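# Fill empty cabinet slot with blanking panel from cart

## Task

The cabinet front has one open slot where a blanking panel is missing. Fill it with one or more plain panels, each snapped in at both ends, taking spares from the service cart on the robot's right. At the end, every other slot must still be closed just as it was at the start, and any panels not used must rest on the cart's top (or stacked on other panels there) within its rim. Then release the panel, move the robot away, and finish upright: a fallen or tilted robot fails the job.

## Robot and tools

Robot: TidyBot++, a single-arm mobile base (0.54 m long, 0.50 m wide, 0.38 m high) driven by four powered casters. It carries one seven-joint arm ending in a two-finger gripper. The shoulder sits 0.12 m ahead of the base centre at 0.68 m height. The arm starts folded with the hand pointing down, poking up to 0.08 m past the base front. Cameras: base_camera (fixed on the base, looking forward) and wrist_camera (looks along the hand).

Frames: the base frame has its origin on the floor below the base centre, x forward, y left, z up, in metres. hand_pose is reported in it: the point between the finger pads, whose z axis runs out along the fingers and whose y axis is the opening direction. The odometry frame is the base frame as it stood at the scene start; base_odometry (x, y, heading in rad, left positive, -3.142 to 3.142) counts wheel turns only, so slip shows as travel. base_tilt gives forward and right lean in degrees.

Tool move: one action per call. Motion keys:
- base: an object with any of translate_m (forward +, -2 to 2 m), strafe_m (left +, -2 to 2 m), rotate_rad (counter-clockwise +, -6.3 to 6.3). These are offsets from where the base last reported itself, measured along the base's own axes at the start of the command.
- joints: absolute targets by name: joint_1_rad to joint_7_rad in radians, and gripper_pos from 0 (open, about 85 mm gap) to 1 (closed, squeezing hard). joint_2_rad is limited to -2.249..2.249, joint_4_rad to -2.579..2.579, joint_6_rad to -2.099..2.099; joints 1, 3, 5, 7 turn freely but take the shorter way, so send steps under half a turn. joint_1_rad positive turns the arm clockwise from above, opposite to heading.
- target: one list of seven numbers [x, y, z, qw, qx, qy, qz], an absolute hand pose in the base frame (metres, unit quaternion), in the same form as the hand_pose line. With target, joints may contain only gripper_pos.
Optional: speeds (top speeds for this action: translate_m and strafe_m 0.05 to 0.5 m/s, rotate_rad 0.1 to 1.57 rad/s; give a combined translate+strafe speed under one key only) and min_time_s (0.1 to 8 s, the minimum duration of arm motions). cameras picks images (base_camera, wrist_camera or all); blocking false returns within about 0.5 s while motion continues. A move without any motion key just reports state and images. Unknown keys make the call invalid; out-of-range values get it refused.

wait(seconds 0 to 10) lets time pass and returns state, returning early once running motions settle. stop brakes every running motion. zoom_image(camera, region [x0, y0, x1, y1] in pixels, at most 504 square) magnifies the latest image of a camera. read_manual gives licence texts only. finished_scene(scene = current scene's number) ends the scene irreversibly.

Results: base_status, joint_status and hand_status read done, moving, off_target (rested away from target, may still push), stopped, contact_stop or time_out (something interrupted the motion; the old target is dropped), not_followed (a safety check withheld the arm command; "pose unreachable" or "joint command not followed" with a cause). A refused call or an uncommanded stop cancels the rest of that reply's move, wait and finished_scene calls. motor_effort gives each motor's load in percent of maximum, with the peak of the last action in brackets. torque_fault halts the arm for 10 s; MOTOR HOT appears at 60 °C and an over-temperature stop at 75 °C makes the arm sag (limit_stop_at_motor_heat). "ARM HIT" flags a hard hit on the base or on itself.

Hand behaviour: the controller solves joints itself and may swing the elbow; the hand can overshoot and usually settles within about 3 cm. To correct, add (wanted position minus read hand_pose) to the last target's x, y, z; to hold still, resend hand_target, not hand_pose. Loads make the arm sag. Forward-pointing poses low and near the base may miss or hit the base. A hand pointing down reaches at most about 0.94 m high, only close in. Closed fingertips reach about 20 mm past the hand point.

Cautions: do not knock anything out of the work area or to the floor, drop parts, release moving parts, or slam or push hard on furniture. Never drive or turn the base while the arm is caught above roughly 0.6 m; pulling on a raised hand or reaching far while stretched can tip the robot, so back off or retract to right it. Avoid squeezing a part that still rests on something, twisting or pulling through the gripper, and keep loads out of long stretched holds to limit motor heat.

Each tool is called after ">>>" by a JSON object that holds its "api" and its "payload".

## Session

>>> {"api": "move", "payload": {}}

Scene clock: 0.00 s.
Motor temperatures (°C): [34 38 33 38 40 41 41]
base_odometry: x=+0.000 y=+0.000 heading=+0.000
base_tilt: forward=-0.2 right=-0.4
base_status: not commanded
joint_positions: joint_1_rad=+0.036 joint_2_rad=-0.363 joint_3_rad=+3.153 joint_4_rad=-2.549 joint_5_rad=-0.010 joint_6_rad=-0.881 joint_7_rad=+1.528 gripper_pos=+0.000
joint_status: not commanded
motor_effort: joint_1_rad=-1 joint_2_rad=+0 joint_3_rad=+0 joint_4_rad=+8 joint_5_rad=+0 joint_6_rad=-1 joint_7_rad=+0
hand_pose: x=+0.2498 y=-0.0018 z=+0.5835 quat_wxyz=(-0.006, +0.998, -0.048, +0.037) (m; base frame)
hand_target: x=+0.2496 y=-0.0018 z=+0.5834 quat_wxyz=(-0.006, +0.998, -0.048, +0.037) (m; base frame)
hand_status: not commanded
pictures: base_camera, wrist_camera

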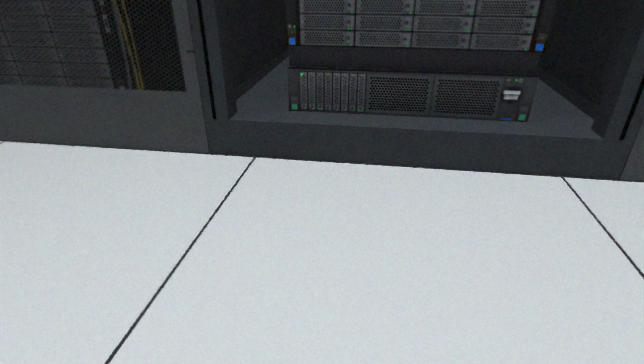

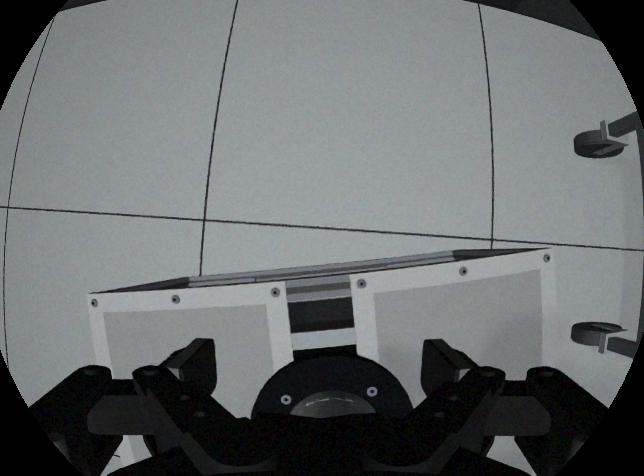

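>>> {"api": "move", "payload": {"joints": {"joint_6_rad": 0.6}, "cameras": ["wrist_camera"]}}

>>> {"api": "move", "payload": {"joints": {"joint_1_rad": 1.57, "joint_6_rad": 0.0}, "cameras": ["wrist_camera"]}}

Scene clock: 14.70 s.
move: done
base_odometry: x=+0.000 y=+0.000 heading=+0.000
base_tilt: forward=-0.2 right=-0.3
base_status: not commanded
joint_positions: joint_1_rad=+0.036 joint_2_rad=-0.363 joint_3_rad=+3.153 joint_4_rad=-2.549 joint_5_rad=-0.010 joint_6_rad=+0.519 joint_7_rad=+1.528 gripper_pos=+0.000
joint_status: all done
motor_effort: joint_1_rad=-1(1) joint_2_rad=-5(6) joint_3_rad=+0(1) joint_4_rad=+15(16) joint_5_rad=+1(1) joint_6_rad=+8(9) joint_7_rad=+0(0)
hand_pose: x=+0.5359 y=-0.0202 z=+0.8641 quat_wxyz=(-0.001, +0.739, -0.039, +0.672) (m; base frame)
hand_target: x=+0.5373 y=-0.0206 z=+0.8890 quat_wxyz=(-0.001, +0.712, -0.038, +0.702) (m; base frame)
hand_status: not commanded
pictures: wrist_camera
camera_calibration:
wrist_camera: T_world_to_cam=[[-0.0614016, -0.997376, -0.0383457, 0.0421247], [-0.104123, 0.0446092, -0.993563, 0.967458], [0.992667, -0.0570137, -0.106589, -0.304823], [0, 0, 0, 1]] pos_world=[0.405909, -0.0185225, 0.930356]

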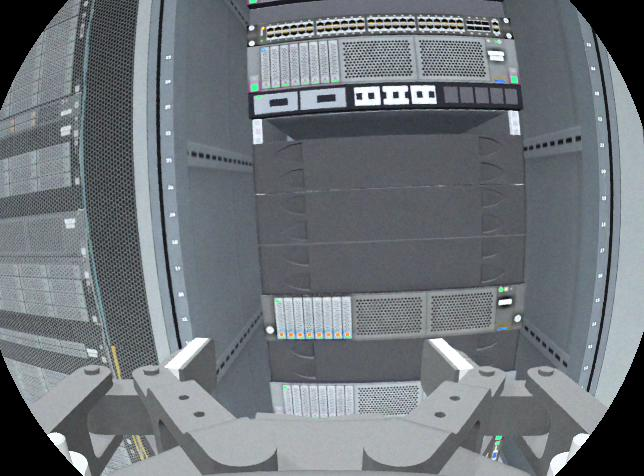

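Scene clock: 17.47 s.
move: done
base_odometry: x=+0.000 y=+0.000 heading=+0.000
base_tilt: forward=-0.3 right=-0.4
base_status: not commanded
joint_positions: joint_1_rad=+1.554 joint_2_rad=-0.363 joint_3_rad=+3.153 joint_4_rad=-2.549 joint_5_rad=-0.010 joint_6_rad=+0.084 joint_7_rad=+1.528 gripper_pos=+0.000
joint_status: all done
motor_effort: joint_1_rad=-1(2) joint_2_rad=-4(6) joint_3_rad=+0(1) joint_4_rad=+15(16) joint_5_rad=+0(1) joint_6_rad=+7(9) joint_7_rad=+0(1)
hand_pose: x=+0.1223 y=-0.3759 z=+0.7363 quat_wxyz=(+0.340, +0.598, -0.629, +0.363) (m; base frame)
hand_target: x=+0.1166 y=-0.3617 z=+0.7141 quat_wxyz=(+0.317, +0.607, -0.648, +0.333) (m; base frame)
hand_status: not commanded
pictures: wrist_camera
camera_calibration:
wrist_camera: T_world_to_cam=[[-0.99931, 0.0188184, -0.0320237, 0.149202], [0.0371415, 0.515488, -0.856092, 0.871765], [0.000397557, -0.85669, -0.515831, 0.193864], [0, 0, 0, 1]] pos_world=[0.116644, -0.28611, 0.85109]

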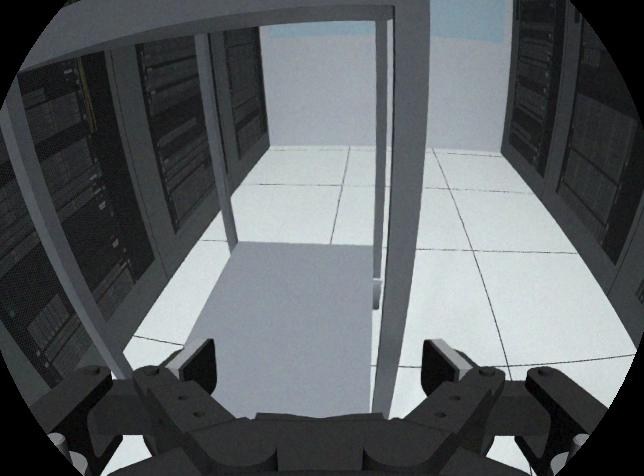

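>>> {"api": "move", "payload": {"joints": {"joint_1_rad": 0.4}}}

>>> {"api": "move", "payload": {"joints": {"joint_2_rad": -0.4, "joint_4_rad": -1.2, "joint_6_rad": -1.5}}}

>>> {"api": "move", "payload": {"joints": {"joint_1_rad": 1.57}, "cameras": ["wrist_camera"]}}

Scene clock: 33.17 s.
move: done
base_odometry: x=+0.000 y=+0.000 heading=+0.000
base_tilt: forward=-0.3 right=-0.3
base_status: not commanded
joint_positions: joint_1_rad=+0.416 joint_2_rad=-0.363 joint_3_rad=+3.153 joint_4_rad=-2.549 joint_5_rad=-0.010 joint_6_rad=+0.081 joint_7_rad=+1.528 gripper_pos=+0.000
joint_status: all done
motor_effort: joint_1_rad=-1(3) joint_2_rad=-5(5) joint_3_rad=+1(1) joint_4_rad=+15(15) joint_5_rad=+0(1) joint_6_rad=+7(7) joint_7_rad=+0(1)
hand_pose: x=+0.4612 y=-0.1547 z=+0.7356 quat_wxyz=(+0.091, +0.843, -0.208, +0.487) (m; base frame)
hand_target: x=+0.4511 y=-0.1433 z=+0.7141 quat_wxyz=(+0.080, +0.864, -0.205, +0.453) (m; base frame)
hand_status: not commanded
pictures: none

Scene clock: 36.13 s.
move: done
base_odometry: x=+0.000 y=+0.000 heading=+0.000
base_tilt: forward=-0.3 right=-0.3
base_status: not commanded
joint_positions: joint_1_rad=+0.416 joint_2_rad=-0.393 joint_3_rad=+3.153 joint_4_rad=-1.228 joint_5_rad=-0.010 joint_6_rad=-1.419 joint_7_rad=+1.528 gripper_pos=+0.000
joint_status: all done
motor_effort: joint_1_rad=-1(1) joint_2_rad=-3(9) joint_3_rad=+0(1) joint_4_rad=+14(19) joint_5_rad=+0(1) joint_6_rad=+6(8) joint_7_rad=+0(1)
hand_pose: x=+0.4056 y=-0.1274 z=+1.0852 quat_wxyz=(+0.075, +0.878, -0.210, +0.423) (m; base frame)
hand_target: x=+0.3896 y=-0.1148 z=+1.0810 quat_wxyz=(+0.068, +0.890, -0.204, +0.403) (m; base frame)
hand_status: not commanded
pictures: none

Scene clock: 38.60 s.
move: done
base_odometry: x=+0.000 y=+0.000 heading=+0.000
base_tilt: forward=-0.3 right=-0.3
base_status: not commanded
joint_positions: joint_1_rad=+1.553 joint_2_rad=-0.393 joint_3_rad=+3.153 joint_4_rad=-1.228 joint_5_rad=-0.010 joint_6_rad=-1.420 joint_7_rad=+1.528 gripper_pos=+0.000
joint_status: all done
motor_effort: joint_1_rad=-1(2) joint_2_rad=-2(3) joint_3_rad=+0(1) joint_4_rad=+14(14) joint_5_rad=+0(1) joint_6_rad=+6(6) joint_7_rad=+0(1)
hand_pose: x=+0.1239 y=-0.3133 z=+1.0848 quat_wxyz=(+0.291, +0.628, -0.650, +0.315) (m; base frame)
hand_target: x=+0.1189 y=-0.2939 z=+1.0810 quat_wxyz=(+0.279, +0.629, -0.662, +0.298) (m; base frame)
hand_status: not commanded
pictures: wrist_camera
camera_calibration:
wrist_camera: T_world_to_cam=[[-0.999562, 0.00863072, -0.0283156, 0.153472], [0.0272671, 0.640787, -0.767234, 1.08181], [0.0115225, -0.76767, -0.640742, 0.589311], [0, 0, 0, 1]] pos_world=[0.117116, -0.242139, 1.21194]

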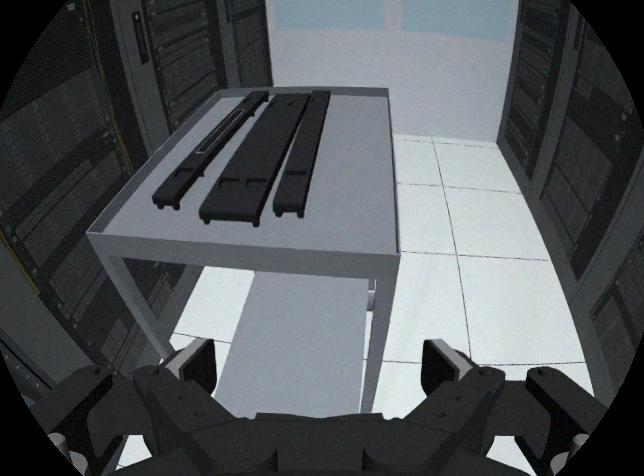

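>>> {"api": "zoom_image", "payload": {"camera": "wrist_camera", "region": [80, 80, 420, 300]}}

>>> {"api": "move", "payload": {"joints": {"joint_1_rad": 0.0, "joint_6_rad": -0.9}, "cameras": ["wrist_camera"]}}

>>> {"api": "zoom_image", "payload": {"camera": "wrist_camera", "region": [150, 40, 500, 400]}}

Scaled by 1.482.

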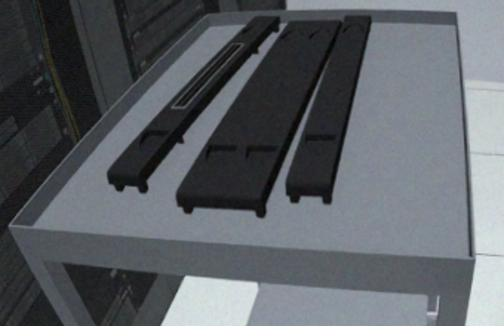

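Scene clock: 48.57 s.
move: done
base_odometry: x=+0.000 y=+0.000 heading=+0.000
base_tilt: forward=-0.2 right=-0.3
base_status: not commanded
joint_positions: joint_1_rad=+0.016 joint_2_rad=-0.393 joint_3_rad=+3.153 joint_4_rad=-1.228 joint_5_rad=-0.010 joint_6_rad=-0.985 joint_7_rad=+1.528 gripper_pos=+0.000
joint_status: all done
motor_effort: joint_1_rad=-1(2) joint_2_rad=-3(4) joint_3_rad=+0(1) joint_4_rad=+14(15) joint_5_rad=+1(1) joint_6_rad=+8(9) joint_7_rad=+0(1)
hand_pose: x=+0.4927 y=-0.0084 z=+1.2047 quat_wxyz=(-0.012, +0.789, -0.028, +0.614) (m; base frame)
hand_target: x=+0.4895 y=-0.0026 z=+1.2483 quat_wxyz=(-0.017, +0.751, -0.021, +0.660) (m; base frame)
hand_status: not commanded
pictures: wrist_camera
camera_calibration:
wrist_camera: T_world_to_cam=[[-0.0334494, -0.998785, -0.0361993, 0.0480017], [-0.256401, 0.043583, -0.965587, 1.34215], [0.965992, -0.0230168, -0.257547, -0.0296756], [0, 0, 0, 1]] pos_world=[0.3744, -0.0112347, 1.29006]

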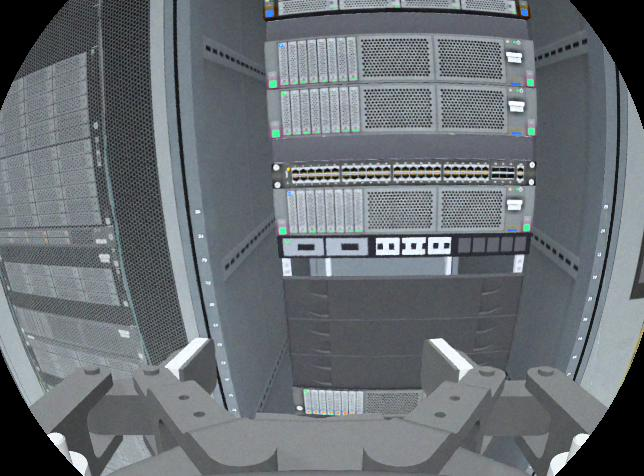

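Scaled by 1.400.

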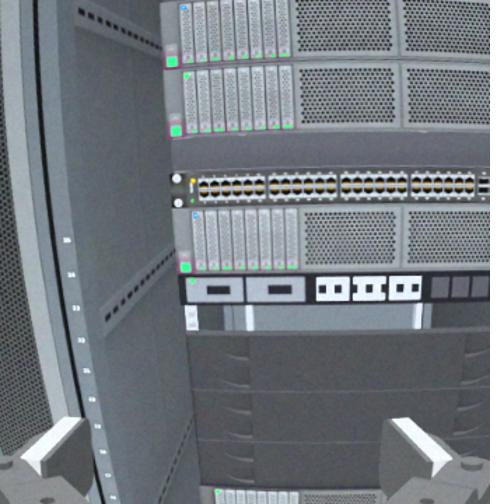

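>>> {"api": "move", "payload": {"base": {"translate_m": 0.21, "strafe_m": -0.13, "rotate_rad": -1.66}, "joints": {"joint_1_rad": 0.0, "joint_2_rad": -0.2, "joint_4_rad": -1.2, "joint_6_rad": -1.5}, "cameras": ["wrist_camera"]}}

>>> {"api": "zoom_image", "payload": {"camera": "wrist_camera", "region": [120, 60, 520, 380]}}

Scene clock: 118.43 s.
move: done
base_odometry: x=+0.210 y=-0.130 heading=-1.660
base_tilt: forward=-0.2 right=-0.3
base_status: done
joint_positions: joint_1_rad=+0.010 joint_2_rad=-0.188 joint_3_rad=+3.153 joint_4_rad=-1.214 joint_5_rad=-0.010 joint_6_rad=-1.423 joint_7_rad=+1.528 gripper_pos=+0.000
joint_status: all done
motor_effort: joint_1_rad=-1(2) joint_2_rad=-10(18) joint_3_rad=+0(3) joint_4_rad=+15(17) joint_5_rad=+0(1) joint_6_rad=+5(8) joint_7_rad=+0(1)
hand_pose: x=+0.5080 y=-0.0047 z=+1.0188 quat_wxyz=(-0.010, +0.940, -0.030, +0.340) (m; base frame)
hand_target: x=+0.4864 y=-0.0003 z=+1.0147 quat_wxyz=(-0.011, +0.949, -0.025, +0.315) (m; base frame)
hand_status: not commanded
pictures: wrist_camera
camera_calibration:
wrist_camera: T_world_to_cam=[[-0.04134, -0.998886, -0.0227437, 0.0358197], [-0.775045, 0.0464251, -0.630199, 1.08821], [0.630553, -0.008425, -0.776101, 0.606517], [0, 0, 0, 1]] pos_world=[0.462454, -0.00963067, 1.15732]

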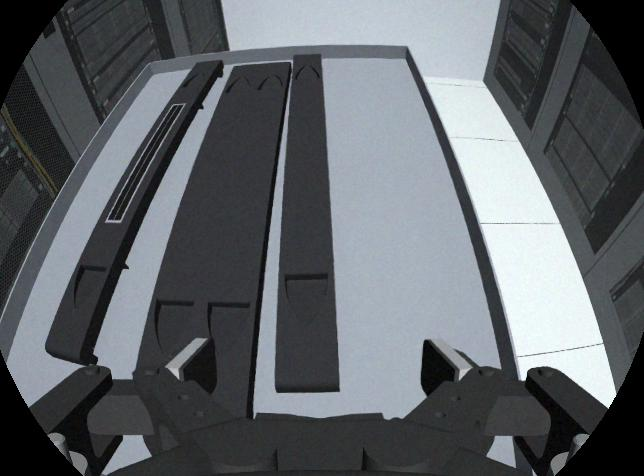

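Scaled by 1.260.

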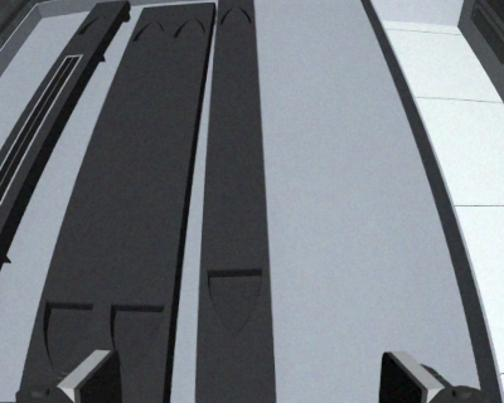

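>>> {"api": "move", "payload": {"base": {"translate_m": 0.09}, "target": [0.465, -0.003, 1.0, 0, 0.985, 0, 0.174], "joints": {"gripper_pos": 0.37}, "cameras": ["wrist_camera"]}}

>>> {"api": "zoom_image", "payload": {"camera": "wrist_camera", "region": [120, 140, 520, 460]}}

Scene clock: 172.17 s.
move: done
base_odometry: x=+0.202 y=-0.220 heading=-1.661
base_tilt: forward=-0.2 right=-0.3
base_status: done
joint_positions: joint_1_rad=-0.002 joint_2_rad=-0.032 joint_3_rad=+3.153 joint_4_rad=-0.978 joint_5_rad=-0.010 joint_6_rad=-1.796 joint_7_rad=+1.529 gripper_pos=+0.370
joint_status: all done
motor_effort: joint_1_rad=-1(1) joint_2_rad=-13(18) joint_3_rad=+0(1) joint_4_rad=+13(15) joint_5_rad=+0(1) joint_6_rad=+3(6) joint_7_rad=+0(1)
hand_pose: x=+0.4819 y=+0.0007 z=+0.9993 quat_wxyz=(-0.008, +0.980, -0.023, +0.198) (m; base frame)
hand_target: x=+0.4650 y=-0.0030 z=+1.0000 quat_wxyz=(+0.000, +0.985, +0.000, +0.174) (m; base frame)
hand_status: done (0.017 m and 4.0 deg from the pose sent, 0.047 m and 20.0 deg at the start)
pictures: wrist_camera
camera_calibration:
wrist_camera: T_world_to_cam=[[-0.0305736, -0.999454, -0.0125214, 0.0243019], [-0.924979, 0.0330383, -0.378579, 0.876225], [0.378786, 0.0000075008, -0.925484, 0.878543], [0, 0, 0, 1]] pos_world=[0.478453, -0.00466693, 1.1451]

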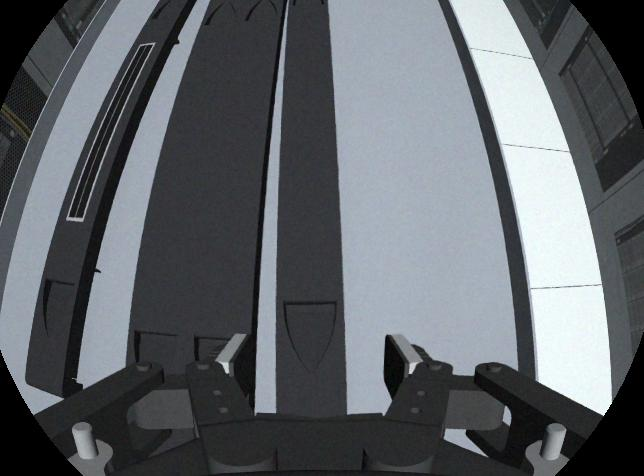

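Scaled by 1.260.

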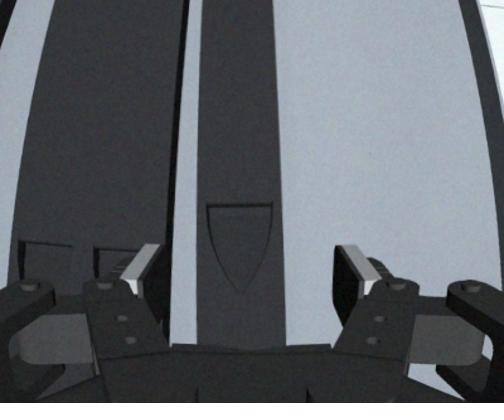

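>>> {"api": "move", "payload": {"target": [0.455, 0.002, 0.94, 0, 0.988, 0, 0.152], "cameras": ["wrist_camera"]}}

>>> {"api": "zoom_image", "payload": {"camera": "wrist_camera", "region": [170, 220, 470, 460]}}

Scene clock: 190.47 s.
move: done
base_odometry: x=+0.202 y=-0.220 heading=-1.661
base_tilt: forward=-0.2 right=-0.3
base_status: not commanded
joint_positions: joint_1_rad=-0.004 joint_2_rad=-0.085 joint_3_rad=+3.153 joint_4_rad=-1.187 joint_5_rad=-0.010 joint_6_rad=-1.782 joint_7_rad=+1.529 gripper_pos=+0.370
joint_status: not commanded
motor_effort: joint_1_rad=-1(1) joint_2_rad=-12(14) joint_3_rad=+0(0) joint_4_rad=+13(14) joint_5_rad=+1(1) joint_6_rad=+2(3) joint_7_rad=+0(0)
hand_pose: x=+0.4432 y=+0.0018 z=+0.9423 quat_wxyz=(-0.008, +0.991, -0.023, +0.129) (m; base frame)
hand_target: x=+0.4550 y=+0.0020 z=+0.9400 quat_wxyz=(+0.000, +0.988, +0.000, +0.152) (m; base frame)
hand_status: done (0.012 m and 3.8 deg from the pose sent, 0.065 m and 6.1 deg at the start)
pictures: wrist_camera
camera_calibration:
wrist_camera: T_world_to_cam=[[-0.0297698, -0.999506, -0.0101199, 0.0207331], [-0.969011, 0.0313423, -0.245019, 0.71248], [0.245215, 0.0025121, -0.969465, 0.941001], [0, 0, 0, 1]] pos_world=[0.460271, -0.00397175, 1.08705]

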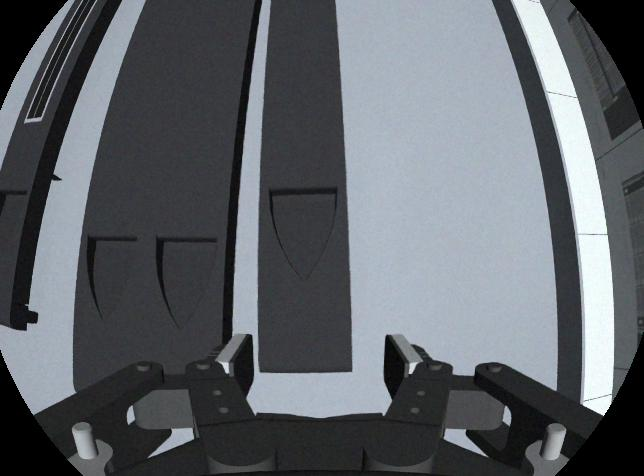

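Scaled by 1.680.

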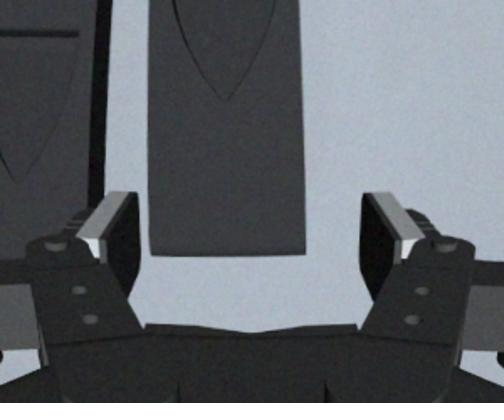

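>>> {"api": "move", "payload": {"target": [0.475, 0.006, 0.935, 0, 0.988, 0, 0.152]}}

>>> {"api": "move", "payload": {"target": [0.475, 0.006, 0.912, 0, 0.988, 0, 0.152], "min_time_s": 1.5, "cameras": ["wrist_camera"]}}

>>> {"api": "zoom_image", "payload": {"camera": "wrist_camera", "region": [170, 220, 470, 460]}}

Scene clock: 214.73 s.
move: done
base_odometry: x=+0.202 y=-0.220 heading=-1.661
base_tilt: forward=-0.2 right=-0.3
base_status: not commanded
joint_positions: joint_1_rad=-0.013 joint_2_rad=-0.068 joint_3_rad=+3.153 joint_4_rad=-1.187 joint_5_rad=-0.010 joint_6_rad=-1.764 joint_7_rad=+1.529 gripper_pos=+0.370
joint_status: not commanded
motor_effort: joint_1_rad=-1(1) joint_2_rad=-13(14) joint_3_rad=+0(0) joint_4_rad=+13(14) joint_5_rad=+1(1) joint_6_rad=+2(2) joint_7_rad=+0(0)
hand_pose: x=+0.4530 y=+0.0046 z=+0.9378 quat_wxyz=(-0.008, +0.992, -0.019, +0.128) (m; base frame)
hand_target: x=+0.4750 y=+0.0060 z=+0.9350 quat_wxyz=(+0.000, +0.988, +0.000, +0.152) (m; base frame)
hand_status: done (0.022 m and 3.6 deg from the pose sent, 0.033 m and 3.8 deg at the start)
pictures: none

Scene clock: 216.53 s.
move: done
base_odometry: x=+0.202 y=-0.220 heading=-1.661
base_tilt: forward=-0.2 right=-0.3
base_status: not commanded
joint_positions: joint_1_rad=-0.013 joint_2_rad=-0.068 joint_3_rad=+3.153 joint_4_rad=-1.265 joint_5_rad=-0.010 joint_6_rad=-1.691 joint_7_rad=+1.529 gripper_pos=+0.370
joint_status: not commanded
motor_effort: joint_1_rad=-1(1) joint_2_rad=-13(14) joint_3_rad=+0(0) joint_4_rad=+14(14) joint_5_rad=+0(1) joint_6_rad=+2(2) joint_7_rad=+0(1)
hand_pose: x=+0.4613 y=+0.0047 z=+0.9151 quat_wxyz=(-0.008, +0.992, -0.019, +0.126) (m; base frame)
hand_target: x=+0.4750 y=+0.0060 z=+0.9120 quat_wxyz=(+0.000, +0.988, +0.000, +0.152) (m; base frame)
hand_status: done (0.014 m and 3.8 deg from the pose sent, 0.034 m and 3.6 deg at the start)
pictures: wrist_camera
camera_calibration:
wrist_camera: T_world_to_cam=[[-0.0220374, -0.999705, -0.0102163, 0.0204958], [-0.970532, 0.0238448, -0.239789, 0.719206], [0.239962, 0.00463088, -0.970771, 0.913804], [0, 0, 0, 1]] pos_world=[0.479186, -0.000891288, 1.05976]

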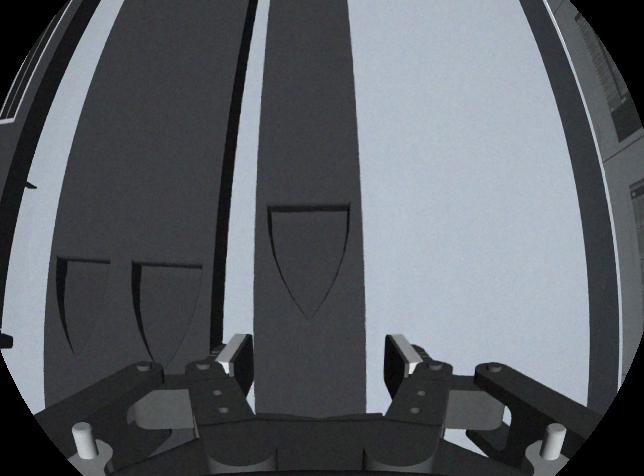

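Scaled by 1.680.

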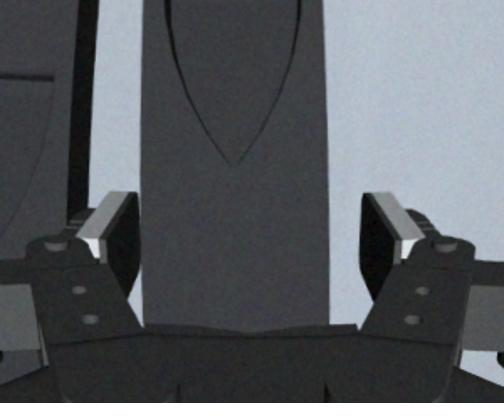

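>>> {"api": "move", "payload": {"target": [0.475, 0.006, 0.904, 0, 0.988, 0, 0.152], "min_time_s": 1}}

>>> {"api": "move", "payload": {"joints": {"gripper_pos": 0.6}, "cameras": ["wrist_camera"]}}

Scene clock: 225.43 s.
move: done
base_odometry: x=+0.202 y=-0.220 heading=-1.661
base_tilt: forward=-0.3 right=-0.3
base_status: not commanded
joint_positions: joint_1_rad=-0.013 joint_2_rad=-0.075 joint_3_rad=+3.153 joint_4_rad=-1.295 joint_5_rad=-0.010 joint_6_rad=-1.664 joint_7_rad=+1.529 gripper_pos=+0.370
joint_status: not commanded
motor_effort: joint_1_rad=-1(1) joint_2_rad=-13(14) joint_3_rad=+0(1) joint_4_rad=+14(14) joint_5_rad=+0(1) joint_6_rad=+2(2) joint_7_rad=+0(0)
hand_pose: x=+0.4620 y=+0.0047 z=+0.9082 quat_wxyz=(-0.008, +0.992, -0.019, +0.128) (m; base frame)
hand_target: x=+0.4750 y=+0.0060 z=+0.9040 quat_wxyz=(+0.000, +0.988, +0.000, +0.152) (m; base frame)
hand_status: done (0.014 m and 3.7 deg from the pose sent, 0.018 m and 3.8 deg at the start)
pictures: none

Scene clock: 226.07 s.
move: off_target
base_odometry: x=+0.202 y=-0.220 heading=-1.661
base_tilt: forward=-0.2 right=-0.3
base_status: not commanded
joint_positions: joint_1_rad=-0.013 joint_2_rad=-0.082 joint_3_rad=+3.153 joint_4_rad=-1.296 joint_5_rad=-0.010 joint_6_rad=-1.660 joint_7_rad=+1.529 gripper_pos=+0.545
joint_status: gripper_pos off_target (ended at +0.545, target +0.600)
motor_effort: joint_1_rad=-1(2) joint_2_rad=-12(13) joint_3_rad=+0(0) joint_4_rad=+13(13) joint_5_rad=+0(1) joint_6_rad=+2(2) joint_7_rad=+0(0)
hand_pose: x=+0.4617 y=+0.0047 z=+0.9108 quat_wxyz=(-0.008, +0.991, -0.019, +0.133) (m; base frame)
hand_target: x=+0.4750 y=+0.0060 z=+0.9040 quat_wxyz=(+0.000, +0.988, +0.000, +0.152) (m; base frame)
hand_status: not commanded
pictures: wrist_camera
camera_calibration:
wrist_camera: T_world_to_cam=[[-0.0221325, -0.999697, -0.010797, 0.0209765], [-0.967021, 0.0241475, -0.253549, 0.729447], [0.253733, 0.0048293, -0.967262, 0.900013], [0, 0, 0, 1]] pos_world=[0.477492, -0.000990553, 1.05573]

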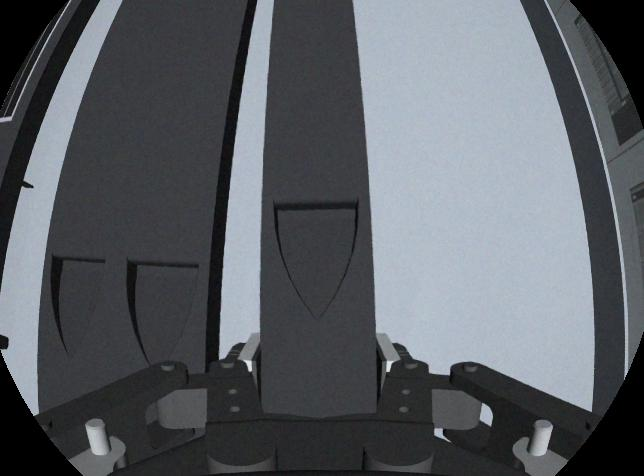

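>>> {"api": "move", "payload": {"target": [0.475, -0.044, 0.909, 0, 0.988, 0, 0.152], "min_time_s": 2, "cameras": ["wrist_camera"]}}

Scene clock: 234.07 s.
move: done
base_odometry: x=+0.202 y=-0.220 heading=-1.661
base_tilt: forward=-0.2 right=-0.3
base_status: not commanded
joint_positions: joint_1_rad=+0.017 joint_2_rad=-0.082 joint_3_rad=+3.229 joint_4_rad=-1.296 joint_5_rad=-0.010 joint_6_rad=-1.660 joint_7_rad=+1.657 gripper_pos=+0.545
joint_status: not commanded
motor_effort: joint_1_rad=+0(1) joint_2_rad=-9(12) joint_3_rad=+1(1) joint_4_rad=+11(13) joint_5_rad=+2(2) joint_6_rad=+1(2) joint_7_rad=+0(1)
hand_pose: x=+0.4609 y=-0.0325 z=+0.9111 quat_wxyz=(+0.004, +0.991, -0.008, +0.134) (m; base frame)
hand_target: x=+0.4750 y=-0.0440 z=+0.9090 quat_wxyz=(+0.000, +0.988, +0.000, +0.152) (m; base frame)
hand_status: done (0.018 m and 2.3 deg from the pose sent, 0.051 m and 3.2 deg at the start)
pictures: wrist_camera
camera_calibration:
wrist_camera: T_world_to_cam=[[-0.00330306, -0.999851, 0.0169214, -0.0501408], [-0.967, -0.00111726, -0.254775, 0.729934], [0.254756, -0.0172045, -0.966852, 0.899073], [0, 0, 0, 1]] pos_world=[0.476636, -0.0338497, 1.05609]

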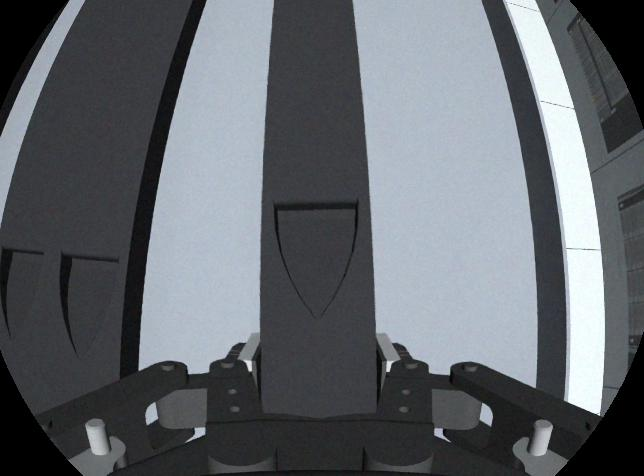

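>>> {"api": "move", "payload": {"joints": {"gripper_pos": 0.2}}}

>>> {"api": "move", "payload": {"target": [0.475, -0.042, 0.95, 0, 0.985, 0, 0.174]}}

>>> {"api": "move", "payload": {"target": [0.685, -0.042, 0.945, 0, 0.975, 0, 0.222], "min_time_s": 2, "cameras": ["wrist_camera"]}}

Scene clock: 244.43 s.
move: done
base_odometry: x=+0.202 y=-0.220 heading=-1.661
base_tilt: forward=-0.2 right=-0.3
base_status: not commanded
joint_positions: joint_1_rad=+0.021 joint_2_rad=-0.081 joint_3_rad=+3.234 joint_4_rad=-1.296 joint_5_rad=-0.010 joint_6_rad=-1.660 joint_7_rad=+1.658 gripper_pos=+0.200
joint_status: all done
motor_effort: joint_1_rad=-1(1) joint_2_rad=-13(14) joint_3_rad=+0(1) joint_4_rad=+14(14) joint_5_rad=+0(2) joint_6_rad=+2(2) joint_7_rad=+0(0)
hand_pose: x=+0.4609 y=-0.0358 z=+0.9105 quat_wxyz=(+0.005, +0.991, -0.012, +0.133) (m; base frame)
hand_target: x=+0.4750 y=-0.0440 z=+0.9090 quat_wxyz=(+0.000, +0.988, +0.000, +0.152) (m; base frame)
hand_status: not commanded
pictures: none

Scene clock: 245.43 s.
move: done
base_odometry: x=+0.202 y=-0.220 heading=-1.661
base_tilt: forward=-0.2 right=-0.3
base_status: not commanded
joint_positions: joint_1_rad=+0.021 joint_2_rad=-0.081 joint_3_rad=+3.234 joint_4_rad=-1.200 joint_5_rad=-0.010 joint_6_rad=-1.660 joint_7_rad=+1.658 gripper_pos=+0.200
joint_status: not commanded
motor_effort: joint_1_rad=-1(1) joint_2_rad=-12(14) joint_3_rad=+0(1) joint_4_rad=+14(15) joint_5_rad=+0(1) joint_6_rad=+3(3) joint_7_rad=+0(1)
hand_pose: x=+0.4772 y=-0.0381 z=+0.9472 quat_wxyz=(+0.009, +0.984, -0.012, +0.180) (m; base frame)
hand_target: x=+0.4750 y=-0.0420 z=+0.9500 quat_wxyz=(+0.000, +0.985, +0.000, +0.174) (m; base frame)
hand_status: done (0.005 m and 1.9 deg from the pose sent, 0.042 m and 5.0 deg at the start)
pictures: none

Scene clock: 248.00 s.
move: done
base_odometry: x=+0.202 y=-0.220 heading=-1.661
base_tilt: forward=-0.2 right=-0.3
base_status: not commanded
joint_positions: joint_1_rad=+0.065 joint_2_rad=+0.365 joint_3_rad=+3.207 joint_4_rad=-0.699 joint_5_rad=-0.011 joint_6_rad=-1.660 joint_7_rad=+1.658 gripper_pos=+0.200
joint_status: not commanded
motor_effort: joint_1_rad=-1(1) joint_2_rad=-27(29) joint_3_rad=+0(0) joint_4_rad=+14(14) joint_5_rad=+0(1) joint_6_rad=+3(3) joint_7_rad=+0(0)
hand_pose: x=+0.6678 y=-0.0584 z=+0.9427 quat_wxyz=(+0.028, +0.978, -0.015, +0.205) (m; base frame)
hand_target: x=+0.6850 y=-0.0420 z=+0.9450 quat_wxyz=(+0.000, +0.975, +0.000, +0.222) (m; base frame)
hand_status: done (0.024 m and 4.1 deg from the pose sent, 0.208 m and 5.2 deg at the start)
pictures: wrist_camera
camera_calibration:
wrist_camera: T_world_to_cam=[[-0.0288925, -0.997689, 0.0615001, -0.100699], [-0.919898, 0.0024665, -0.392151, 1.03624], [0.391093, -0.067904, -0.917843, 0.736278], [0, 0, 0, 1]] pos_world=[0.662367, -0.0530261, 1.08834]

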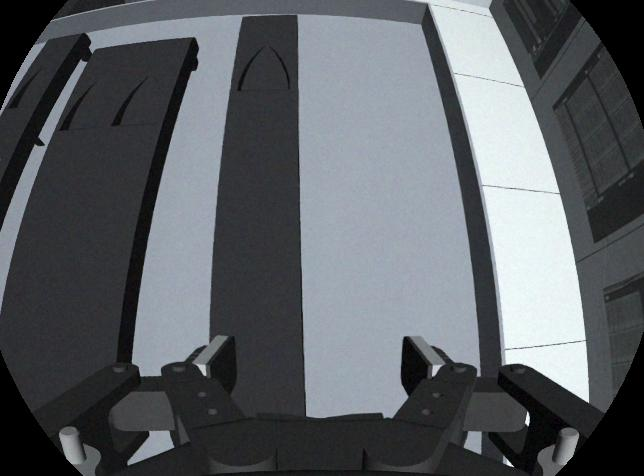

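>>> {"api": "move", "payload": {"target": [0.695, -0.020, 0.935, -0.02, 0.975, 0.0, 0.222], "min_time_s": 1, "cameras": ["wrist_camera"]}}

Scene clock: 263.07 s.
move: done
base_odometry: x=+0.202 y=-0.220 heading=-1.661
base_tilt: forward=-0.2 right=-0.3
base_status: not commanded
joint_positions: joint_1_rad=+0.065 joint_2_rad=+0.368 joint_3_rad=+3.190 joint_4_rad=-0.699 joint_5_rad=-0.030 joint_6_rad=-1.660 joint_7_rad=+1.658 gripper_pos=+0.200
joint_status: not commanded
motor_effort: joint_1_rad=-1(1) joint_2_rad=-27(28) joint_3_rad=+0(0) joint_4_rad=+14(14) joint_5_rad=+0(1) joint_6_rad=+3(3) joint_7_rad=+0(1)
hand_pose: x=+0.6695 y=-0.0457 z=+0.9413 quat_wxyz=(+0.015, +0.979, -0.005, +0.206) (m; base frame)
hand_target: x=+0.6950 y=-0.0200 z=+0.9350 quat_wxyz=(-0.020, +0.975, +0.000, +0.222) (m; base frame)
hand_status: done (0.037 m and 4.5 deg from the pose sent, 0.048 m and 6.1 deg at the start)
pictures: wrist_camera
camera_calibration:
wrist_camera: T_world_to_cam=[[-0.00431124, -0.999217, 0.0393372, -0.0835357], [-0.919853, -0.0114673, -0.392096, 1.03664], [0.39224, -0.0378749, -0.919083, 0.736974], [0, 0, 0, 1]] pos_world=[0.664125, -0.0436701, 1.08709]

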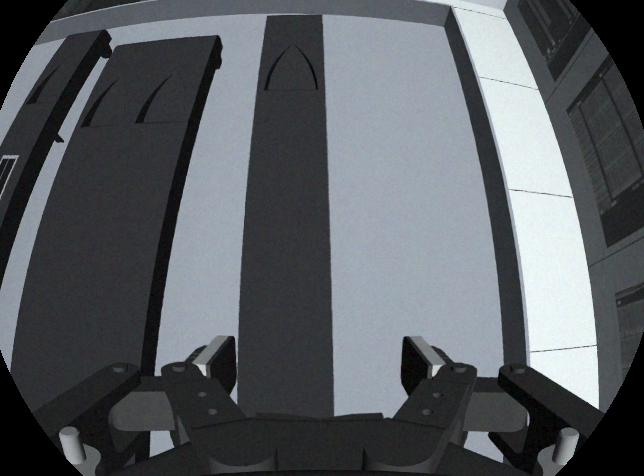

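>>> {"api": "move", "payload": {"target": [0.705, 0.002, 0.92, -0.02, 0.975, 0.0, 0.222], "min_time_s": 1}}

>>> {"api": "move", "payload": {"target": [0.705, 0.002, 0.900, -0.02, 0.975, 0.0, 0.222], "min_time_s": 1, "cameras": ["wrist_camera"]}}

>>> {"api": "zoom_image", "payload": {"camera": "wrist_camera", "region": [170, 220, 470, 460]}}

Scene clock: 271.00 s.
move: done
base_odometry: x=+0.202 y=-0.220 heading=-1.661
base_tilt: forward=-0.2 right=-0.3
base_status: not commanded
joint_positions: joint_1_rad=+0.028 joint_2_rad=+0.372 joint_3_rad=+3.190 joint_4_rad=-0.701 joint_5_rad=-0.030 joint_6_rad=-1.634 joint_7_rad=+1.651 gripper_pos=+0.200
joint_status: not commanded
motor_effort: joint_1_rad=-1(1) joint_2_rad=-28(28) joint_3_rad=+0(1) joint_4_rad=+14(14) joint_5_rad=+0(1) joint_6_rad=+3(3) joint_7_rad=+0(1)
hand_pose: x=+0.6792 y=-0.0261 z=+0.9415 quat_wxyz=(+0.011, +0.976, +0.009, +0.216) (m; base frame)
hand_target: x=+0.7050 y=+0.0020 z=+0.9200 quat_wxyz=(-0.020, +0.975, +0.000, +0.222) (m; base frame)
hand_status: done (0.044 m and 3.8 deg from the pose sent, 0.063 m and 4.5 deg at the start)
pictures: none

Scene clock: 272.30 s.
move: done
base_odometry: x=+0.202 y=-0.220 heading=-1.661
base_tilt: forward=-0.2 right=-0.3
base_status: not commanded
joint_positions: joint_1_rad=+0.028 joint_2_rad=+0.372 joint_3_rad=+3.190 joint_4_rad=-0.808 joint_5_rad=-0.030 joint_6_rad=-1.552 joint_7_rad=+1.651 gripper_pos=+0.200
joint_status: not commanded
motor_effort: joint_1_rad=-1(1) joint_2_rad=-28(29) joint_3_rad=+0(0) joint_4_rad=+15(15) joint_5_rad=+0(1) joint_6_rad=+3(3) joint_7_rad=+0(0)
hand_pose: x=+0.6866 y=-0.0272 z=+0.9080 quat_wxyz=(+0.010, +0.979, +0.008, +0.204) (m; base frame)
hand_target: x=+0.7050 y=+0.0020 z=+0.9000 quat_wxyz=(-0.020, +0.975, +0.000, +0.222) (m; base frame)
hand_status: done (0.035 m and 4.1 deg from the pose sent, 0.056 m and 3.8 deg at the start)
pictures: wrist_camera
camera_calibration:
wrist_camera: T_world_to_cam=[[0.0228282, -0.999137, 0.0347147, -0.0781535], [-0.920965, -0.034527, -0.388111, 1.03599], [0.388975, -0.0231111, -0.920958, 0.704696], [0, 0, 0, 1]] pos_world=[0.681787, -0.0260301, 1.05379]

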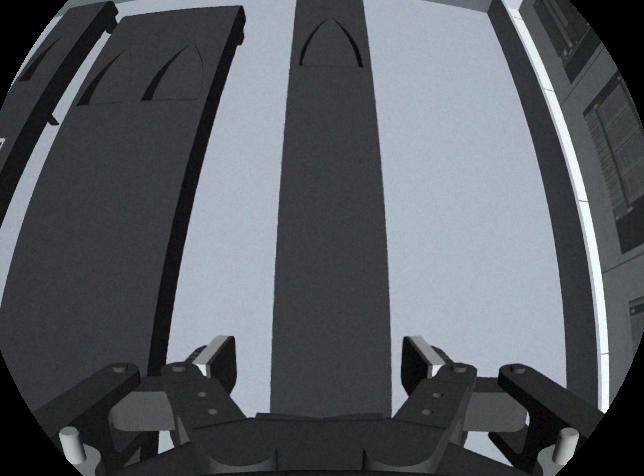

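Scaled by 1.680.

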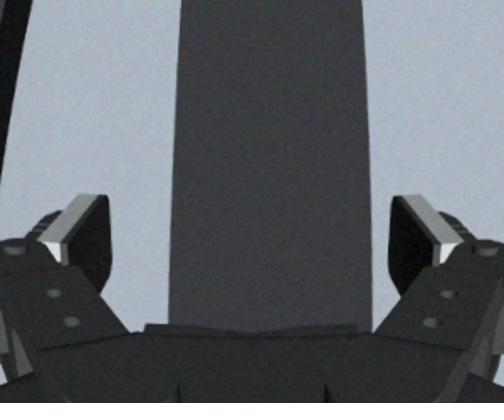

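>>> {"api": "move", "payload": {"joints": {"gripper_pos": 0.65}, "cameras": ["wrist_camera"]}}

>>> {"api": "zoom_image", "payload": {"camera": "wrist_camera", "region": [170, 220, 470, 460]}}

Scene clock: 279.07 s.
move: off_target
base_odometry: x=+0.202 y=-0.220 heading=-1.661
base_tilt: forward=-0.2 right=-0.3
base_status: not commanded
joint_positions: joint_1_rad=+0.025 joint_2_rad=+0.365 joint_3_rad=+3.187 joint_4_rad=-0.808 joint_5_rad=-0.030 joint_6_rad=-1.545 joint_7_rad=+1.651 gripper_pos=+0.545
joint_status: gripper_pos off_target (ended at +0.545, target +0.650)
motor_effort: joint_1_rad=-1(1) joint_2_rad=-25(28) joint_3_rad=+0(1) joint_4_rad=+14(14) joint_5_rad=+0(2) joint_6_rad=+3(3) joint_7_rad=+0(0)
hand_pose: x=+0.6871 y=-0.0239 z=+0.9130 quat_wxyz=(+0.009, +0.977, +0.011, +0.211) (m; base frame)
hand_target: x=+0.7050 y=+0.0020 z=+0.9000 quat_wxyz=(-0.020, +0.975, +0.000, +0.222) (m; base frame)
hand_status: not commanded
pictures: wrist_camera
camera_calibration:
wrist_camera: T_world_to_cam=[[0.0285262, -0.998995, 0.0345762, -0.0788291], [-0.915109, -0.0400173, -0.401215, 1.0463], [0.402195, -0.0201959, -0.915331, 0.69498], [0, 0, 0, 1]] pos_world=[0.680212, -0.022844, 1.05865]

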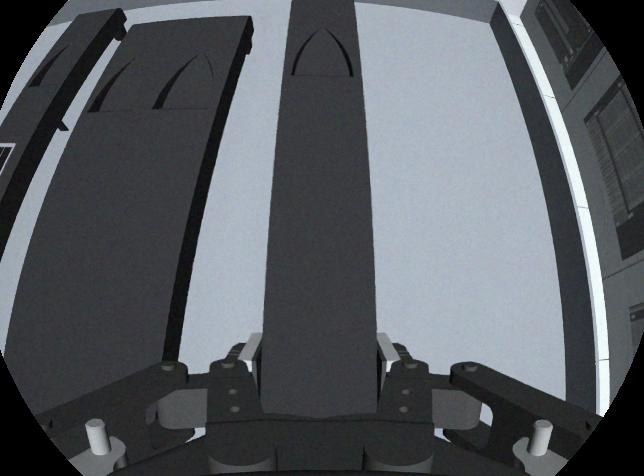

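Scaled by 1.680.

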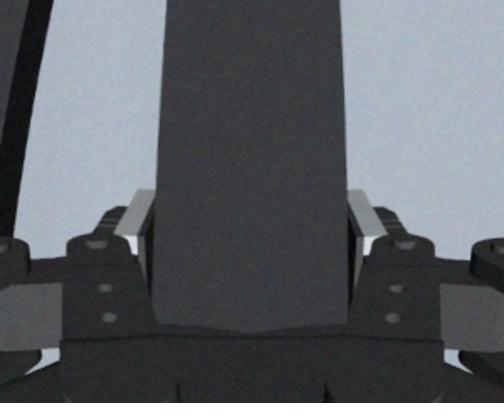

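>>> {"api": "move", "payload": {"joints": {"gripper_pos": 0.45}}}

>>> {"api": "move", "payload": {"target": [0.705, 0.002, 0.917, -0.02, 0.975, 0.0, 0.222]}}

>>> {"api": "move", "payload": {"joints": {"gripper_pos": 0.7}}}

>>> {"api": "move", "payload": {"target": [0.675, -0.01, 1.03, -0.02, 0.975, 0.0, 0.222], "min_time_s": 2, "cameras": ["wrist_camera"]}}

Scene clock: 291.03 s.
move: done
base_odometry: x=+0.202 y=-0.220 heading=-1.661
base_tilt: forward=-0.2 right=-0.3
base_status: not commanded
joint_positions: joint_1_rad=+0.025 joint_2_rad=+0.365 joint_3_rad=+3.187 joint_4_rad=-0.810 joint_5_rad=-0.030 joint_6_rad=-1.545 joint_7_rad=+1.651 gripper_pos=+0.450
joint_status: all done
motor_effort: joint_1_rad=-1(1) joint_2_rad=-28(29) joint_3_rad=+0(0) joint_4_rad=+15(15) joint_5_rad=+0(1) joint_6_rad=+3(3) joint_7_rad=+0(1)
hand_pose: x=+0.6868 y=-0.0239 z=+0.9120 quat_wxyz=(+0.009, +0.978, +0.011, +0.209) (m; base frame)
hand_target: x=+0.7050 y=+0.0020 z=+0.9000 quat_wxyz=(-0.020, +0.975, +0.000, +0.222) (m; base frame)
hand_status: not commanded
pictures: none

Scene clock: 291.93 s.
move: done
base_odometry: x=+0.202 y=-0.220 heading=-1.661
base_tilt: forward=-0.2 right=-0.3
base_status: not commanded
joint_positions: joint_1_rad=+0.025 joint_2_rad=+0.371 joint_3_rad=+3.187 joint_4_rad=-0.771 joint_5_rad=-0.030 joint_6_rad=-1.545 joint_7_rad=+1.651 gripper_pos=+0.450
joint_status: not commanded
motor_effort: joint_1_rad=-1(1) joint_2_rad=-28(28) joint_3_rad=+0(0) joint_4_rad=+15(15) joint_5_rad=+0(1) joint_6_rad=+3(4) joint_7_rad=+0(1)
hand_pose: x=+0.6944 y=-0.0241 z=+0.9247 quat_wxyz=(+0.010, +0.974, +0.011, +0.225) (m; base frame)
hand_target: x=+0.7050 y=+0.0020 z=+0.9170 quat_wxyz=(-0.020, +0.975, +0.000, +0.222) (m; base frame)
hand_status: done (0.029 m and 3.7 deg from the pose sent, 0.032 m and 3.8 deg at the start)
pictures: none

Scene clock: 292.60 s.
move: off_target
base_odometry: x=+0.202 y=-0.220 heading=-1.661
base_tilt: forward=-0.2 right=-0.3
base_status: not commanded
joint_positions: joint_1_rad=+0.025 joint_2_rad=+0.372 joint_3_rad=+3.187 joint_4_rad=-0.769 joint_5_rad=-0.030 joint_6_rad=-1.545 joint_7_rad=+1.650 gripper_pos=+0.556
joint_status: gripper_pos off_target (ended at +0.556, target +0.700)
motor_effort: joint_1_rad=-1(1) joint_2_rad=-26(29) joint_3_rad=+0(1) joint_4_rad=+14(15) joint_5_rad=+1(1) joint_6_rad=+3(4) joint_7_rad=+0(1)
hand_pose: x=+0.6949 y=-0.0241 z=+0.9253 quat_wxyz=(+0.010, +0.974, +0.011, +0.226) (m; base frame)
hand_target: x=+0.7050 y=+0.0020 z=+0.9170 quat_wxyz=(-0.020, +0.975, +0.000, +0.222) (m; base frame)
hand_status: not commanded
pictures: none

Scene clock: 295.77 s.
move: off_target
base_odometry: x=+0.202 y=-0.220 heading=-1.661
base_tilt: forward=-0.2 right=-0.3
base_status: not commanded
joint_positions: joint_1_rad=+0.038 joint_2_rad=+0.518 joint_3_rad=+3.177 joint_4_rad=-0.119 joint_5_rad=-0.050 joint_6_rad=-1.958 joint_7_rad=+1.633 gripper_pos=+0.556
joint_status: not commanded
motor_effort: joint_1_rad=-1(2) joint_2_rad=-29(35) joint_3_rad=+0(1) joint_4_rad=+11(16) joint_5_rad=+0(1) joint_6_rad=+4(5) joint_7_rad=+0(1)
hand_pose: x=+0.6761 y=-0.0164 z=+1.0340 quat_wxyz=(+0.006, +0.963, +0.015, +0.270) (m; base frame)
hand_target: x=+0.6604 y=-0.0039 z=+1.0112 quat_wxyz=(-0.011, +0.975, +0.008, +0.222) (m; base frame)
hand_status: off_target (0.008 m and 6.6 deg from the pose sent, 0.108 m and 3.7 deg at the start; a joint's target at an end of its range on 39 of 87 steps)
pictures: wrist_camera
camera_calibration:
wrist_camera: T_world_to_cam=[[0.0348623, -0.998796, 0.034507, -0.0794005], [-0.859051, -0.0475931, -0.509673, 1.15923], [0.510702, -0.0118748, -0.859676, 0.679567], [0, 0, 0, 1]] pos_world=[0.651546, -0.0160639, 1.17777]

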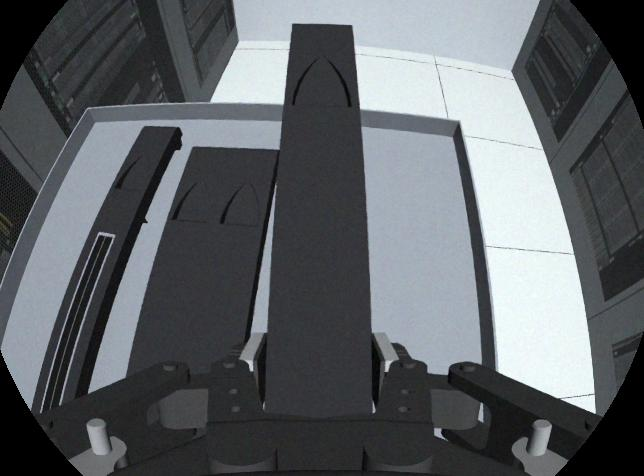

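>>> {"api": "move", "payload": {"base": {"translate_m": -0.4}}}

>>> {"api": "move", "payload": {"joints": {"joint_1_rad": 0.0, "joint_2_rad": -0.6, "joint_3_rad": 3.1416, "joint_4_rad": -2.1, "joint_5_rad": 0.0, "joint_6_rad": -0.07, "joint_7_rad": 0.0}, "min_time_s": 2.5, "cameras": ["wrist_camera"]}}

Scene clock: 343.13 s.
move: done
base_odometry: x=+0.238 y=+0.179 heading=-1.661
base_tilt: forward=-0.2 right=-0.3
base_status: done
joint_positions: joint_1_rad=+0.036 joint_2_rad=+0.516 joint_3_rad=+3.177 joint_4_rad=-0.119 joint_5_rad=-0.050 joint_6_rad=-1.963 joint_7_rad=+1.633 gripper_pos=+0.556
joint_status: not commanded
motor_effort: joint_1_rad=-1(2) joint_2_rad=-29(33) joint_3_rad=+0(1) joint_4_rad=+11(12) joint_5_rad=+0(1) joint_6_rad=+4(5) joint_7_rad=+0(1)
hand_pose: x=+0.6743 y=-0.0150 z=+1.0343 quat_wxyz=(+0.006, +0.963, +0.016, +0.269) (m; base frame)
hand_target: x=+0.6604 y=-0.0039 z=+1.0112 quat_wxyz=(-0.011, +0.975, +0.008, +0.222) (m; base frame)
hand_status: not commanded
pictures: none

Scene clock: 346.60 s.
move: done
base_odometry: x=+0.238 y=+0.179 heading=-1.661
base_tilt: forward=-0.3 right=-0.3
base_status: not commanded
joint_positions: joint_1_rad=+0.017 joint_2_rad=-0.588 joint_3_rad=+3.167 joint_4_rad=-2.066 joint_5_rad=-0.050 joint_6_rad=-0.162 joint_7_rad=+0.063 gripper_pos=+0.556
joint_status: all done
motor_effort: joint_1_rad=-1(2) joint_2_rad=-2(30) joint_3_rad=+0(1) joint_4_rad=+19(20) joint_5_rad=+0(1) joint_6_rad=+9(10) joint_7_rad=+0(2)
hand_pose: x=+0.5093 y=-0.0163 z=+1.0399 quat_wxyz=(-0.476, +0.509, -0.525, +0.489) (m; base frame)
hand_target: x=+0.5063 y=+0.0014 z=+1.0516 quat_wxyz=(-0.500, +0.500, -0.500, +0.500) (m; base frame)
hand_status: not commanded
pictures: wrist_camera
camera_calibration:
wrist_camera: T_world_to_cam=[[-0.0757944, -0.0121489, -0.997049, 1.07156], [0.0178532, 0.999749, -0.013539, 0.0734508], [0.996964, -0.0188267, -0.0755585, -0.293261], [0, 0, 0, 1]] pos_world=[0.372278, -0.0659352, 1.04724]

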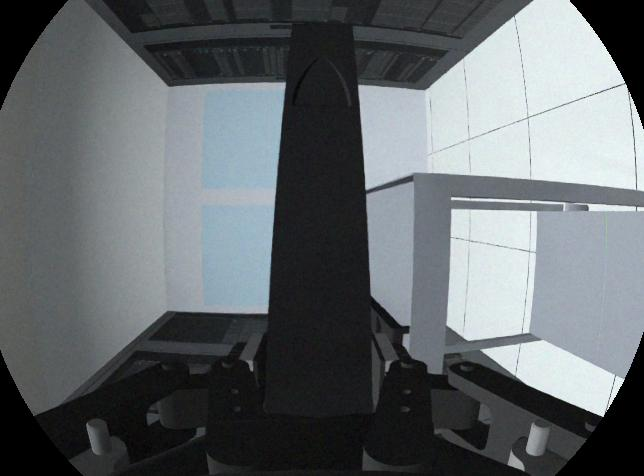

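>>> {"api": "move", "payload": {"base": {"translate_m": 0.061, "strafe_m": 0.07, "rotate_rad": 1.48}, "cameras": ["base_camera"]}}

>>> {"api": "move", "payload": {"joints": {"joint_1_rad": 0.46}, "cameras": ["wrist_camera", "base_camera"]}}

Scene clock: 381.63 s.
move: done
base_odometry: x=+0.302 y=+0.112 heading=-0.181
base_tilt: forward=-0.3 right=-0.3
base_status: done
joint_positions: joint_1_rad=+0.009 joint_2_rad=-0.591 joint_3_rad=+3.153 joint_4_rad=-2.067 joint_5_rad=-0.050 joint_6_rad=-0.158 joint_7_rad=+0.061 gripper_pos=+0.556
joint_status: not commanded
motor_effort: joint_1_rad=-1(2) joint_2_rad=-2(5) joint_3_rad=+1(3) joint_4_rad=+19(20) joint_5_rad=+0(1) joint_6_rad=+9(9) joint_7_rad=+0(1)
hand_pose: x=+0.5084 y=-0.0058 z=+1.0417 quat_wxyz=(-0.480, +0.514, -0.517, +0.488) (m; base frame)
hand_target: x=+0.5063 y=+0.0014 z=+1.0516 quat_wxyz=(-0.500, +0.500, -0.500, +0.500) (m; base frame)
hand_status: not commanded
pictures: base_camera

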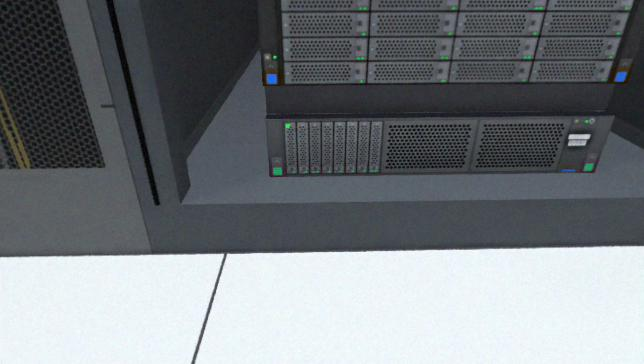

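Scene clock: 383.27 s.
move: done
base_odometry: x=+0.302 y=+0.112 heading=-0.181
base_tilt: forward=-0.3 right=-0.3
base_status: not commanded
joint_positions: joint_1_rad=+0.444 joint_2_rad=-0.591 joint_3_rad=+3.153 joint_4_rad=-2.067 joint_5_rad=-0.050 joint_6_rad=-0.158 joint_7_rad=+0.061 gripper_pos=+0.556
joint_status: all done
motor_effort: joint_1_rad=-1(3) joint_2_rad=-2(3) joint_3_rad=+1(1) joint_4_rad=+19(20) joint_5_rad=+1(1) joint_6_rad=+9(9) joint_7_rad=+1(1)
hand_pose: x=+0.4696 y=-0.1695 z=+1.0417 quat_wxyz=(-0.364, +0.390, -0.616, +0.580) (m; base frame)
hand_target: x=+0.4666 y=-0.1707 z=+1.0516 quat_wxyz=(-0.373, +0.373, -0.601, +0.601) (m; base frame)
hand_status: not commanded
pictures: base_camera, wrist_camera
camera_calibration:
wrist_camera: T_world_to_cam=[[-0.0714698, 0.0111954, -0.99738, 1.07073], [0.420234, 0.907197, -0.0199298, 0.0293833], [0.904597, -0.420557, -0.0695419, -0.287455], [0, 0, 0, 1]] pos_world=[0.324208, -0.159535, 1.04852]

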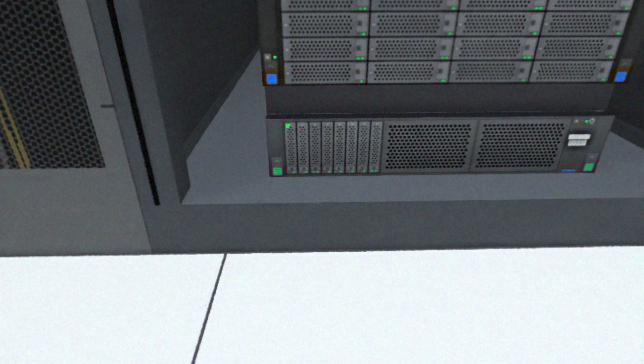

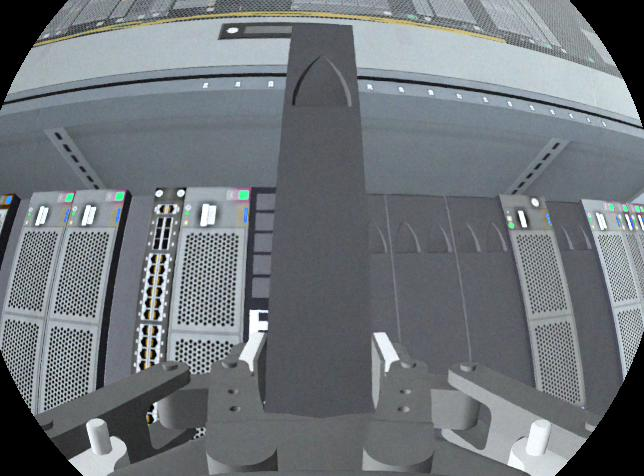

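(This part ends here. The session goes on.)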